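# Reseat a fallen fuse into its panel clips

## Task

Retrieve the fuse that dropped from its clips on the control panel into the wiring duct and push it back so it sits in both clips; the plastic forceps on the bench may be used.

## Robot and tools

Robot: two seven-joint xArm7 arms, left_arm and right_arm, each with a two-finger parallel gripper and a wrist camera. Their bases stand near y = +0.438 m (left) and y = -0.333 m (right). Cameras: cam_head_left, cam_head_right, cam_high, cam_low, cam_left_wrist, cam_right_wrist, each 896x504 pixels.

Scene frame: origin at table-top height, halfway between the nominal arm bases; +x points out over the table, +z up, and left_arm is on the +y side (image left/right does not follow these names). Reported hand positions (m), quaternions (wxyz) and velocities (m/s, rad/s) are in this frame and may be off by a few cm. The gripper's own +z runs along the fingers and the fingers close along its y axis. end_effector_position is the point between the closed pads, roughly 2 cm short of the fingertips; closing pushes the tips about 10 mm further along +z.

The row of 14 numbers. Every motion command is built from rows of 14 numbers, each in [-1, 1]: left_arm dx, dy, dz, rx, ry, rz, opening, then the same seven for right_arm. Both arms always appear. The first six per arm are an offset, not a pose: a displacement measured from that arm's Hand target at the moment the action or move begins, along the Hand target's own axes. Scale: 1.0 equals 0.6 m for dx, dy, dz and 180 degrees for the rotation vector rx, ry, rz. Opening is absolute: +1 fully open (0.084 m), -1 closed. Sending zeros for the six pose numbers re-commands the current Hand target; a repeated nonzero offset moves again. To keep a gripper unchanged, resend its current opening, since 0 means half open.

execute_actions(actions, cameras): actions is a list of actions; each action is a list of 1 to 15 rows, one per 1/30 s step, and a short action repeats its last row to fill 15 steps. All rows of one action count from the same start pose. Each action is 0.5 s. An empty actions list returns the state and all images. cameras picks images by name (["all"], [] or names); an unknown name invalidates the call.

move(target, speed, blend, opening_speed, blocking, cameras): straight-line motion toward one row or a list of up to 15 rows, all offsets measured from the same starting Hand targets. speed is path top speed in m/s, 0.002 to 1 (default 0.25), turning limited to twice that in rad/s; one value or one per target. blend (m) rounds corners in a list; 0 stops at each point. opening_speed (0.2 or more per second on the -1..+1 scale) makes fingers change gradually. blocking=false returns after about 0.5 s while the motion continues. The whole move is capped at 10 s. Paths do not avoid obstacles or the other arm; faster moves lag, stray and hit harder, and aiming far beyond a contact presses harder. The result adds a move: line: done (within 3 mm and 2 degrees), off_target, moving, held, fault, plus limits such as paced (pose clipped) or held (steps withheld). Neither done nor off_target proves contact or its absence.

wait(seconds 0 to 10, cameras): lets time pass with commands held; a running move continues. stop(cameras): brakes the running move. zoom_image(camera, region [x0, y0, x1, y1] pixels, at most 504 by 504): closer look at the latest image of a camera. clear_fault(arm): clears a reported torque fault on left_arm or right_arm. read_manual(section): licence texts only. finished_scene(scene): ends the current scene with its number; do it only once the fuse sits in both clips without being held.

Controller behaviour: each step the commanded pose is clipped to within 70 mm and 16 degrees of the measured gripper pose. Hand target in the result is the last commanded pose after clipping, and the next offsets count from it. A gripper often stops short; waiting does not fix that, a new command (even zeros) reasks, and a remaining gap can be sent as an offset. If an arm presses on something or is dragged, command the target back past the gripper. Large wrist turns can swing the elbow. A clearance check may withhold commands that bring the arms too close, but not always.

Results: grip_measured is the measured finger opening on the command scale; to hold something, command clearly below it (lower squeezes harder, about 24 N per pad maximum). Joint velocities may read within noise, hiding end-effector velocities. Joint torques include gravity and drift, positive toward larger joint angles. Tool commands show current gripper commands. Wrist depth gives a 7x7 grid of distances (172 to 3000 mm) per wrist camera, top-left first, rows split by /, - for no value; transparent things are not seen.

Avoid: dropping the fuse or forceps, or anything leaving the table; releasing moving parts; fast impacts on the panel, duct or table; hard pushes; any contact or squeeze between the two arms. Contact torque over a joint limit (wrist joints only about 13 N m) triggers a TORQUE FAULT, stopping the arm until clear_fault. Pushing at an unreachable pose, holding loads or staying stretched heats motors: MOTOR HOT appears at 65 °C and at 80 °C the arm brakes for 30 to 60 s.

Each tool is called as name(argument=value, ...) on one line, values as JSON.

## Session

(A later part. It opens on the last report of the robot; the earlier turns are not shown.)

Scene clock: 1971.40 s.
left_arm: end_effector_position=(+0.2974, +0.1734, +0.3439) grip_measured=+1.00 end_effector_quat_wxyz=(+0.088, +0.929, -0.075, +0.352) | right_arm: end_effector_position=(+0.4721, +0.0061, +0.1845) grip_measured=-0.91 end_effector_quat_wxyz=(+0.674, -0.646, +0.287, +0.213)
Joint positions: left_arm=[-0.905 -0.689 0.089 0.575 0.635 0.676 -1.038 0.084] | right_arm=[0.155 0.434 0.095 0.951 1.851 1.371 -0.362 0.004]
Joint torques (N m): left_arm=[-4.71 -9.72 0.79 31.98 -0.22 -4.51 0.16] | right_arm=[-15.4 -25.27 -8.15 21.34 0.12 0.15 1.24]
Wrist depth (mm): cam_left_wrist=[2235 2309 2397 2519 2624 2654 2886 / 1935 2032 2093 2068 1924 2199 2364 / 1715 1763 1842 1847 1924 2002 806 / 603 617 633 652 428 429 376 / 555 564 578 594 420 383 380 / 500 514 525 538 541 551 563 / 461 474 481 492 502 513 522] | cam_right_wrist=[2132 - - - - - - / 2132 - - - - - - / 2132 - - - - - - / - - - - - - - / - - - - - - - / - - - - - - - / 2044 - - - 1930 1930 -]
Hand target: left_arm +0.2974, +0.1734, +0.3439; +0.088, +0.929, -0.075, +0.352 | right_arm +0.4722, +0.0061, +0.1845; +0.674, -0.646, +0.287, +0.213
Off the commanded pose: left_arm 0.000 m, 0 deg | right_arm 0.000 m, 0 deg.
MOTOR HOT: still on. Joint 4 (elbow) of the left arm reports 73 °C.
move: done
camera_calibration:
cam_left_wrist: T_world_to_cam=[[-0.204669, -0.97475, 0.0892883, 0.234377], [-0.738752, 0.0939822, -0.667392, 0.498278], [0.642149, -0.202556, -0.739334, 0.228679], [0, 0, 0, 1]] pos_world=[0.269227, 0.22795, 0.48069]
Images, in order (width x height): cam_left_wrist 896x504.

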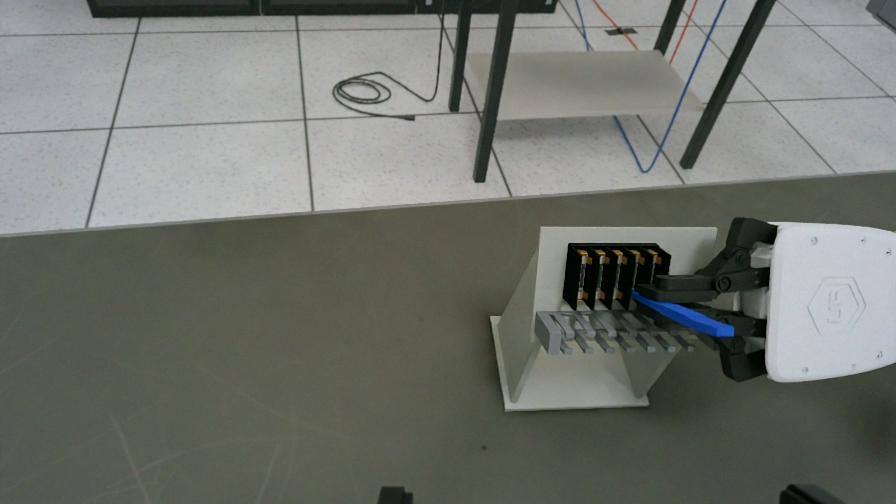

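move(target=[0,0,0,0,0,0,1,0.002,-0.0004,0,0,0,0,-1], speed=0.03)

move(target=[0,0,0,0,0,0,1,-0.03,0.0053,0,0,0,0,-1], speed=0.06, cameras=["cam_left_wrist"])

zoom_image(camera="cam_left_wrist", region=[600, 240, 700, 320])

Scene clock: 1978.17 s.
left_arm: end_effector_position=(+0.2974, +0.1734, +0.3439) grip_measured=+1.00 end_effector_quat_wxyz=(+0.088, +0.929, -0.075, +0.352) | right_arm: end_effector_position=(+0.4732, +0.0060, +0.1839) grip_measured=-0.91 end_effector_quat_wxyz=(+0.674, -0.646, +0.287, +0.213)
Joint positions: left_arm=[-0.905 -0.689 0.089 0.575 0.635 0.676 -1.038 0.084] | right_arm=[0.155 0.438 0.094 0.955 1.85 1.371 -0.362 0.004]
Joint torques (N m): left_arm=[-3.98 -9.71 0.73 31.79 0.05 -4.6 0.04] | right_arm=[-17.7 -26.43 -9.2 23.21 0.7 0.78 1]
Wrist depth (mm): cam_left_wrist=[2264 2294 2414 2465 2624 2675 2863 / 1946 1991 2074 2050 1924 2185 2405 / 1736 1767 1828 1838 1930 1991 808 / 603 617 634 650 426 428 378 / 554 564 580 594 419 387 381 / 500 515 525 537 541 551 562 / 460 474 481 491 504 512 521] | cam_right_wrist=[2178 - - - - - - / 2132 - - - - - - / 2151 - - - - - - / - - - - - - - / - - - - - - - / - - - - - - - / 2062 - - - 1968 1924 -]
Hand target: left_arm +0.2974, +0.1734, +0.3439; +0.088, +0.929, -0.075, +0.352 | right_arm +0.4732, +0.0059, +0.1839; +0.674, -0.646, +0.287, +0.213
Off the commanded pose: left_arm 0.000 m, 0 deg | right_arm 0.000 m, 0 deg.
MOTOR HOT: still on. Joint 4 (elbow) of the left arm reports 73 °C.
move: done

Scene clock: 1978.97 s.
left_arm: end_effector_position=(+0.2974, +0.1734, +0.3439) grip_measured=+1.00 end_effector_quat_wxyz=(+0.088, +0.929, -0.075, +0.352) | right_arm: end_effector_position=(+0.4578, +0.0077, +0.1935) grip_measured=-0.91 end_effector_quat_wxyz=(+0.674, -0.646, +0.287, +0.213)
Joint positions: left_arm=[-0.905 -0.689 0.089 0.575 0.635 0.676 -1.038 0.084] | right_arm=[0.158 0.379 0.103 0.896 1.864 1.366 -0.364 0.004]
Joint torques (N m): left_arm=[-4.06 -9.29 0.57 32 -0.02 -4.38 -0.01] | right_arm=[9.32 -36.88 5.41 12.9 4.41 0.5 -1.71]
Wrist depth (mm): cam_left_wrist=[2220 2286 2372 2439 2644 2644 2863 / 1968 2032 2080 2074 1919 2185 2381 / 1728 1776 1833 1867 1951 1985 807 / 602 619 634 652 427 433 363 / 553 564 582 593 426 369 366 / 500 514 527 537 541 551 550 / 461 474 481 491 503 514 522] | cam_right_wrist=[2185 - - - - - - / - - - - - - - / - - - - - - - / - - - - - - - / 2106 - - - - - - / 2074 2038 2014 - 1957 - - / 2050 2026 1985 1968 1979 1919 -]
Hand target: left_arm +0.2974, +0.1734, +0.3439; +0.088, +0.929, -0.075, +0.352 | right_arm +0.4578, +0.0077, +0.1935; +0.674, -0.646, +0.287, +0.213
Off the commanded pose: left_arm 0.000 m, 0 deg | right_arm 0.000 m, 0 deg.
MOTOR HOT: still on. Joint 4 (elbow) of the left arm reports 73 °C.
move: done
camera_calibration:
cam_left_wrist: T_world_to_cam=[[-0.204669, -0.97475, 0.0892883, 0.234377], [-0.738752, 0.0939822, -0.667392, 0.498278], [0.642149, -0.202556, -0.739334, 0.228679], [0, 0, 0, 1]] pos_world=[0.269227, 0.22795, 0.48069]
Images, in order (width x height): cam_left_wrist 896x504.

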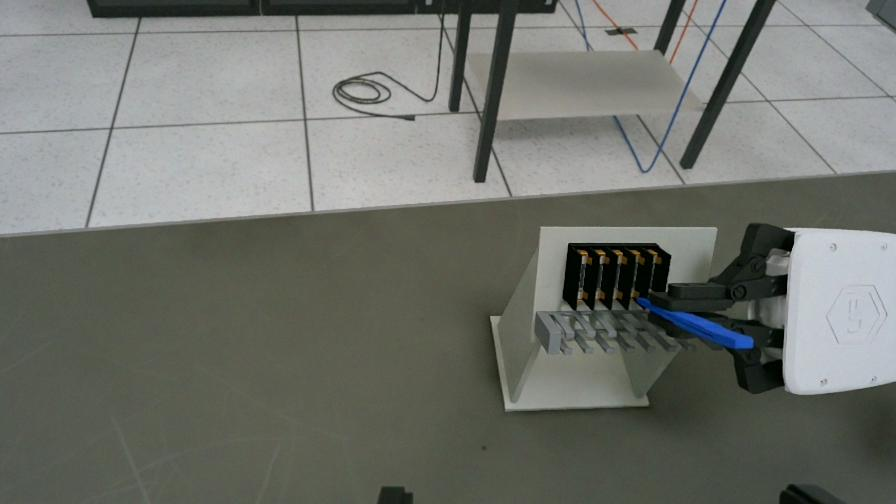

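Scaled by 5.040 from the camera's 896x504 image, which has a finer 1280x720 frame.

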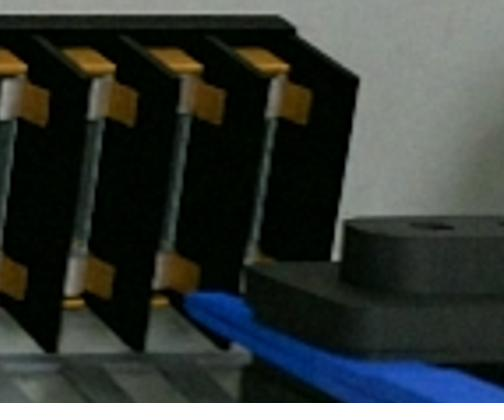

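move(target=[[0,0,0,0,0,0,1,-0.06,0.01,0,0,0,0,-1],[0,0,0,0,0,0,1,-0.2,0,-0.1333,0,0,0,-1]], speed=0.2, blend=0.02)

move(target=[0,0,0,0,0,0,1,0,0,0,-0.4986,0.0437,-0.0437,-1], speed=0.5)

move(target=[0,0,0,0,0,0,1,0,0,0,0,0.175,0,-1], speed=0.5, cameras=["cam_left_wrist","cam_high"])

Scene clock: 1994.90 s.
left_arm: end_effector_position=(+0.2974, +0.1734, +0.3439) grip_measured=+1.00 end_effector_quat_wxyz=(+0.088, +0.929, -0.075, +0.352) | right_arm: end_effector_position=(+0.3595, -0.0617, +0.2731) grip_measured=-0.91 end_effector_quat_wxyz=(+0.674, -0.646, +0.287, +0.213)
Joint positions: left_arm=[-0.905 -0.689 0.089 0.575 0.635 0.676 -1.038 0.084] | right_arm=[0.07 -0.142 0.036 0.494 1.739 1.453 -0.22 0.004]
Joint torques (N m): left_arm=[-3.89 -9.56 0.4 31.83 0.22 -4.39 0.05] | right_arm=[-9.72 -23.32 -4.59 14.28 -1.8 3.61 1.48]
Wrist depth (mm): cam_left_wrist=[2249 2317 2405 2474 2644 2664 2886 / 1951 2020 2080 2068 1930 2220 2381 / 1728 1763 1847 1852 1919 1991 811 / 601 621 635 651 426 672 715 / 553 566 580 594 425 602 645 / 501 512 527 538 541 558 570 / 461 475 482 491 502 513 522] | cam_right_wrist=[2264 2213 2199 890 560 479 373 / 2220 2192 2158 2125 779 550 418 / 2185 2172 2151 2119 990 632 465 / 2158 2185 2119 2074 2068 773 528 / 2125 2158 2112 2087 2056 974 637 / 2112 2099 2087 2068 2032 2032 785 / 2093 2080 2026 2032 1991 1985 1029]
Hand target: left_arm +0.2974, +0.1734, +0.3439; +0.088, +0.929, -0.075, +0.352 | right_arm +0.3595, -0.0617, +0.2731; +0.674, -0.646, +0.287, +0.213
Off the commanded pose: left_arm 0.000 m, 0 deg | right_arm 0.000 m, 0 deg.
MOTOR HOT: still on. Joint 4 (elbow) of the left arm reports 73 °C.
move: done; blend cut to 0.0182 m at target 1

Scene clock: 1997.10 s.
left_arm: end_effector_position=(+0.2974, +0.1734, +0.3439) grip_measured=+1.00 end_effector_quat_wxyz=(+0.088, +0.929, -0.075, +0.352) | right_arm: end_effector_position=(+0.3595, -0.0617, +0.2731) grip_measured=-0.91 end_effector_quat_wxyz=(-0.015, +0.961, -0.054, -0.271)
Joint positions: left_arm=[-0.905 -0.689 0.089 0.575 0.635 0.676 -1.038 0.084] | right_arm=[0.268 0.257 0.266 1.546 0.254 1.745 0.628 0.004]
Joint torques (N m): left_arm=[-3.18 -9.51 0.39 31.93 0.5 -4.46 -0.01] | right_arm=[9.38 -25.39 5.83 21.95 -2.01 0.69 1.62]
Wrist depth (mm): cam_left_wrist=[2249 2286 2405 2501 2595 2654 2886 / 1962 2014 2099 2056 1935 2199 - / 1723 1781 1823 1872 1957 2008 - / 603 620 636 650 427 671 716 / 553 564 580 593 425 603 635 / 501 514 526 537 542 559 572 / 461 474 482 490 501 512 522] | cam_right_wrist=[335 336 338 339 341 343 345 / 352 354 356 357 359 362 363 / 377 380 381 383 385 388 390 / 400 400 404 407 410 412 415 / 431 434 438 439 442 444 447 / 460 466 467 468 474 477 480 / 503 506 503 514 509 523 498]
Hand target: left_arm +0.2974, +0.1734, +0.3439; +0.088, +0.929, -0.075, +0.352 | right_arm +0.3595, -0.0617, +0.2731; -0.015, +0.961, -0.054, -0.271
Off the commanded pose: left_arm 0.000 m, 0 deg | right_arm 0.000 m, 0 deg.
MOTOR HOT: still on. Joint 4 (elbow) of the left arm reports 73 °C.
move: done

Scene clock: 1998.27 s.
left_arm: end_effector_position=(+0.2974, +0.1734, +0.3439) grip_measured=+1.00 end_effector_quat_wxyz=(+0.088, +0.929, -0.075, +0.352) | right_arm: end_effector_position=(+0.3596, -0.0617, +0.2731) grip_measured=-0.91 end_effector_quat_wxyz=(+0.000, +0.998, -0.056, +0.000)
Joint positions: left_arm=[-0.905 -0.689 0.089 0.575 0.635 0.676 -1.038 0.084] | right_arm=[0.339 -0.131 0.317 1.111 0.043 1.237 0.739 0.004]
Joint torques (N m): left_arm=[-3.67 -9.27 0.5 31.67 0.35 -4.52 0.01] | right_arm=[9.29 -27.77 3.2 18.66 -2.99 -3.43 1.7]
Wrist depth (mm): cam_left_wrist=[2242 2309 2405 2448 2595 2654 2886 / 1951 2014 2068 2050 1908 2220 2372 / 1715 1772 1828 1867 1935 2008 808 / 602 621 634 651 428 671 711 / 552 564 577 594 426 605 633 / 500 514 527 537 540 558 575 / 461 474 481 491 501 512 521] | cam_right_wrist=[227 221 229 400 400 403 404 / 394 247 263 401 401 403 405 / 396 397 398 400 402 403 405 / 396 398 399 401 402 405 404 / 397 396 399 402 402 403 407 / 397 398 400 400 402 403 406 / 397 399 399 400 404 405 406]
Hand target: left_arm +0.2974, +0.1734, +0.3439; +0.088, +0.929, -0.075, +0.352 | right_arm +0.3595, -0.0617, +0.2731; +0.000, +0.998, -0.056, +0.000
Off the commanded pose: left_arm 0.000 m, 0 deg | right_arm 0.000 m, 0 deg.
MOTOR HOT: still on. Joint 4 (elbow) of the left arm reports 73 °C.
move: done
camera_calibration:
cam_left_wrist: T_world_to_cam=[[-0.204669, -0.97475, 0.0892883, 0.234377], [-0.738752, 0.0939822, -0.667392, 0.498278], [0.642149, -0.202556, -0.739334, 0.228679], [0, 0, 0, 1]] pos_world=[0.269227, 0.22795, 0.48069]
Images, in order (width x height): cam_high 896x504, cam_left_wrist 896x504.

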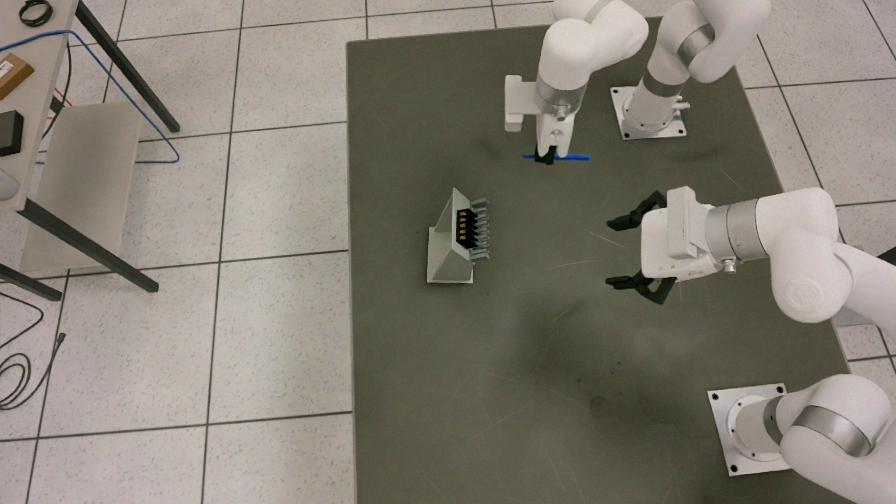

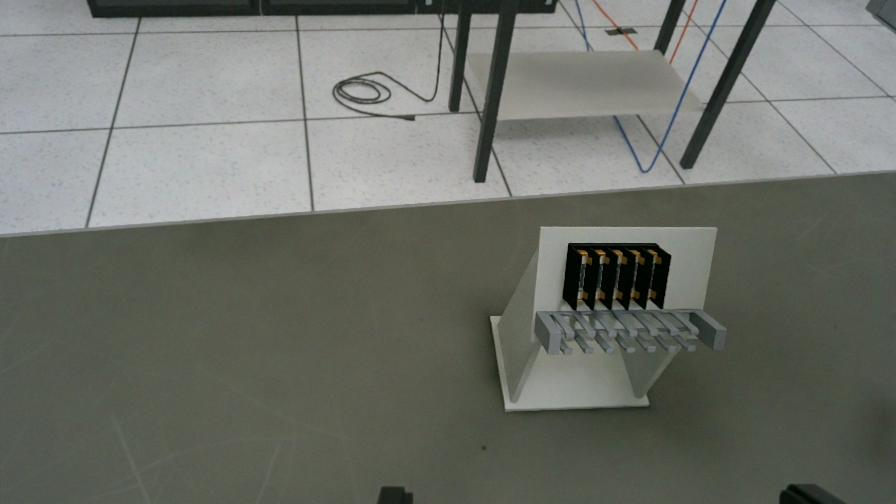

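move(target=[[0,0,0,0,0,0,1,0,0,0.4,0,0,0,-1],[0,0,0,0,0,0,1,0,0,0.4175,0,0,0,-1]], speed=[0.22,0.04], cameras=["cam_right_wrist","cam_head_right"])

zoom_image(camera="cam_head_right", region=[330, 180, 630, 350])

Scene clock: 2008.53 s.
left_arm: end_effector_position=(+0.2974, +0.1734, +0.3439) grip_measured=+1.00 end_effector_quat_wxyz=(+0.088, +0.929, -0.075, +0.352) | right_arm: end_effector_position=(+0.3595, -0.0618, +0.0226) grip_measured=-0.91 end_effector_quat_wxyz=(+0.000, +0.998, -0.056, +0.000)
Joint positions: left_arm=[-0.905 -0.689 0.089 0.575 0.635 0.676 -1.038 0.084] | right_arm=[0.368 0.286 0.294 0.786 -0.167 0.518 0.896 0.004]
Joint torques (N m): left_arm=[-2.75 -9.46 0.15 31.92 0.56 -4.47 -0.21] | right_arm=[9.13 -20.91 -2.82 15.9 -3.13 -3.64 1.59]
Wrist depth (mm): cam_left_wrist=[2264 2348 2414 2474 2634 2664 2839 / 1935 2026 2112 2056 1924 2185 2405 / 1723 1767 1823 1847 1951 2002 806 / 602 620 635 650 427 672 713 / 554 565 580 593 426 601 646 / 500 514 526 537 540 557 306 / 462 475 481 491 502 503 320] | cam_right_wrist=[- - - - - - - / - - - - - - - / - - - - - - - / - - - - - - - / - - - - - - - / - - - - - - - / - - - - - - -]
Hand target: left_arm +0.2974, +0.1734, +0.3439; +0.088, +0.929, -0.075, +0.352 | right_arm +0.3595, -0.0618, +0.0226; +0.000, +0.998, -0.056, +0.000
Off the commanded pose: left_arm 0.000 m, 0 deg | right_arm 0.000 m, 0 deg.
MOTOR HOT: still on. Joint 4 (elbow) of the left arm reports 73 °C.
move: done
camera_calibration:
cam_right_wrist: T_world_to_cam=[[-0.115702, -0.992762, 0.0322051, 0.0079475], [-0.993281, 0.115565, -0.00608805, 0.431706], [0.00232221, -0.0326931, -0.999463, 0.152312], [0, 0, 0, 1]] pos_world=[0.429371, -0.0370205, 0.154603]
Images, in order (width x height): cam_head_right 896x504, cam_right_wrist 896x504.

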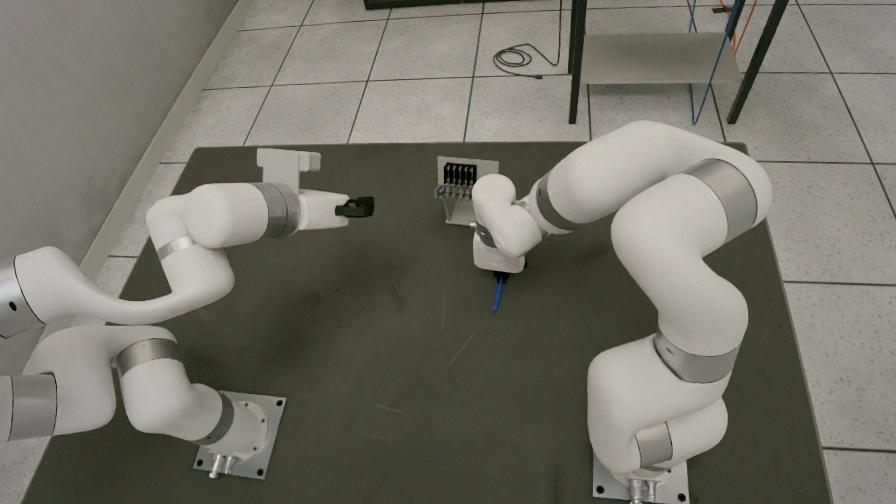

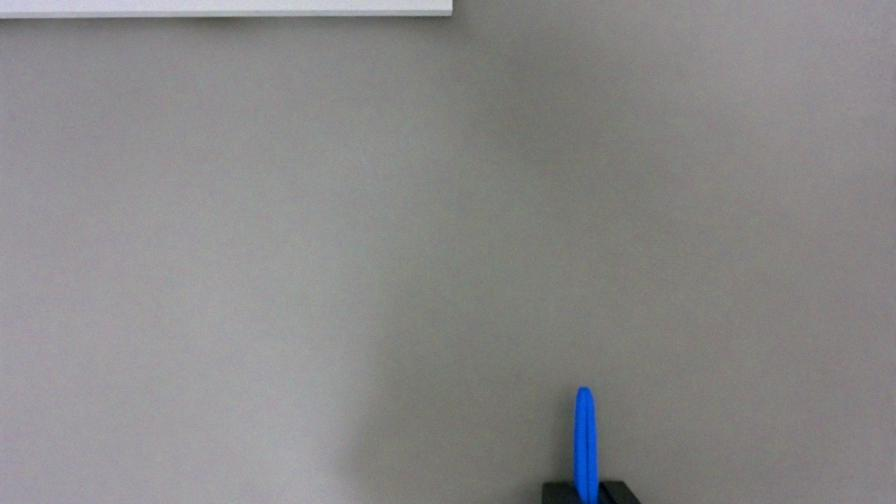

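Scaled by 1.680 from the camera's 896x504 image, which has a finer 1280x720 frame.

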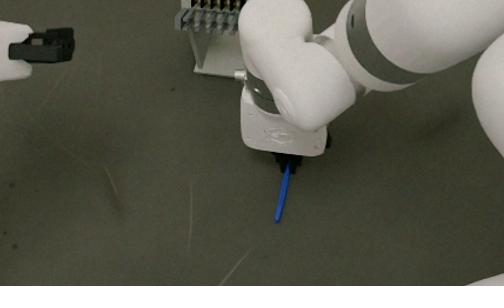

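move(target=[0,0,0,0,0,0,1,0,0,0.0015,0,0,0,-0.3], opening_speed=0.6, speed=0.02)

move(target=[[0,0,0,0,0,0,1,0,0,-0.13,0,0,0,-0.3],[0,0,0,0,0,0,1,-0.1,0.03,-0.3,0,0,0,-0.3]], speed=0.15, blend=0.02, cameras=["cam_left_wrist","cam_high"])

zoom_image(camera="cam_left_wrist", region=[540, 220, 700, 340])

Scene clock: 2019.57 s.
left_arm: end_effector_position=(+0.2974, +0.1734, +0.3439) grip_measured=+1.00 end_effector_quat_wxyz=(+0.088, +0.929, -0.075, +0.352) | right_arm: end_effector_position=(+0.3595, -0.0618, +0.0216) grip_measured=-0.32 end_effector_quat_wxyz=(+0.000, +0.998, -0.056, +0.000)
Joint positions: left_arm=[-0.905 -0.689 0.089 0.575 0.635 0.676 -1.038 0.084] | right_arm=[0.369 0.289 0.293 0.786 -0.168 0.516 0.897 0.03]
Joint torques (N m): left_arm=[-2.97 -9.2 -0.19 31.66 0.47 -4.43 -0.03] | right_arm=[9.15 -23.79 -1.49 12.15 -2.2 -2.43 1.35]
Wrist depth (mm): cam_left_wrist=[2264 2333 2405 2448 2624 2644 2828 / 1940 2002 2074 2087 1940 2185 2389 / 1719 1772 1828 1862 1930 2002 811 / 601 621 634 650 426 673 716 / 553 566 580 594 426 604 643 / 502 514 526 537 540 559 313 / 461 474 482 490 501 503 320] | cam_right_wrist=[- - - - - - - / - - - - - - - / - - - - - - - / - - - - - - - / - - - - - - - / - - - - - - - / - - - - - - -]
Hand target: left_arm +0.2974, +0.1734, +0.3439; +0.088, +0.929, -0.075, +0.352 | right_arm +0.3595, -0.0618, +0.0217; +0.000, +0.998, -0.056, +0.000
Off the commanded pose: left_arm 0.000 m, 0 deg | right_arm 0.000 m, 0 deg.
MOTOR HOT: still on. Joint 4 (elbow) of the left arm reports 73 °C.
move: done

Scene clock: 2021.37 s.
left_arm: end_effector_position=(+0.2974, +0.1734, +0.3439) grip_measured=+1.00 end_effector_quat_wxyz=(+0.088, +0.929, -0.075, +0.352) | right_arm: end_effector_position=(+0.2979, -0.0729, +0.2017) grip_measured=-0.32 end_effector_quat_wxyz=(+0.000, +0.998, -0.056, +0.000)
Joint positions: left_arm=[-0.905 -0.689 0.089 0.575 0.635 0.676 -1.038 0.084] | right_arm=[0.38 -0.272 0.348 0.774 0.106 1.034 0.762 0.03]
Joint torques (N m): left_arm=[-2.83 -9.9 -0.11 31.85 0.81 -4.35 -0.12] | right_arm=[9.08 -22.62 -6.37 22.46 3.55 -0.39 -1.54]
Wrist depth (mm): cam_left_wrist=[2242 2286 2405 2448 2664 2634 2886 / 1940 2026 2087 2068 1940 2185 2389 / 1728 1781 1838 1847 1951 1991 808 / 603 620 635 649 427 669 711 / 554 566 580 594 426 602 639 / 501 516 526 537 542 559 576 / 461 475 481 491 503 512 524] | cam_right_wrist=[325 327 327 330 331 333 335 / 325 326 328 330 331 333 335 / 325 327 328 330 331 332 335 / 325 327 328 329 332 333 335 / 325 327 328 331 331 332 335 / 326 327 328 329 332 332 335 / 325 327 329 330 331 334 335]
Hand target: left_arm +0.2974, +0.1734, +0.3439; +0.088, +0.929, -0.075, +0.352 | right_arm +0.2979, -0.0729, +0.2017; +0.000, +0.998, -0.056, +0.000
Off the commanded pose: left_arm 0.000 m, 0 deg | right_arm 0.000 m, 0 deg.
MOTOR HOT: still on. Joint 4 (elbow) of the left arm reports 73 °C.
move: done
camera_calibration:
cam_left_wrist: T_world_to_cam=[[-0.204669, -0.97475, 0.0892883, 0.234377], [-0.738752, 0.0939822, -0.667392, 0.498278], [0.642149, -0.202556, -0.739334, 0.228679], [0, 0, 0, 1]] pos_world=[0.269227, 0.22795, 0.48069]
Images, in order (width x height): cam_high 896x504, cam_left_wrist 896x504.

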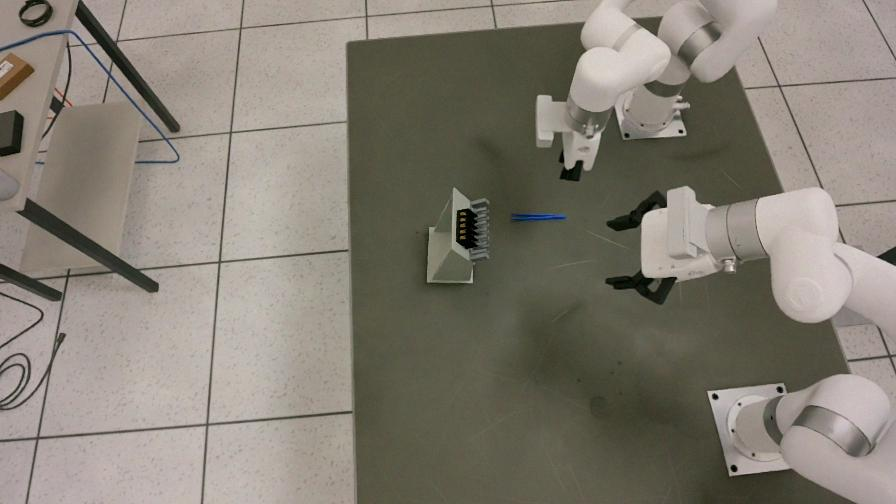

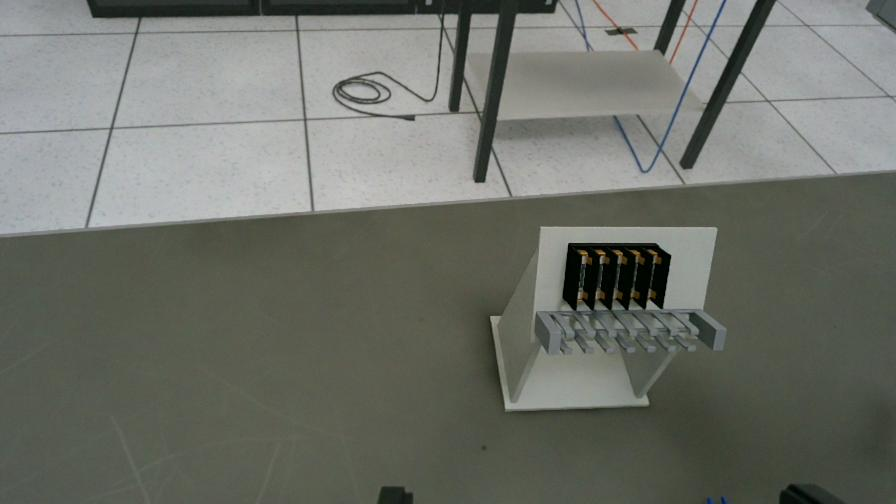

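Scaled by 3.150 from the camera's 896x504 image, which has a finer 1280x720 frame.

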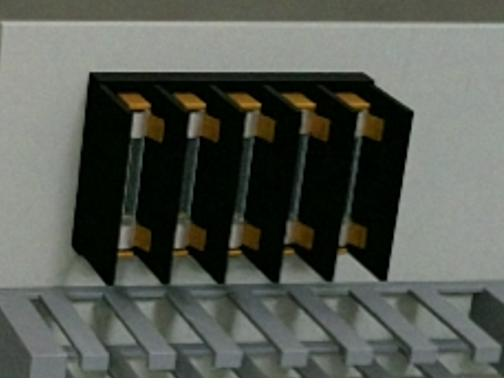

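finished_scene(scene=1)

The scene is finished: the task was done.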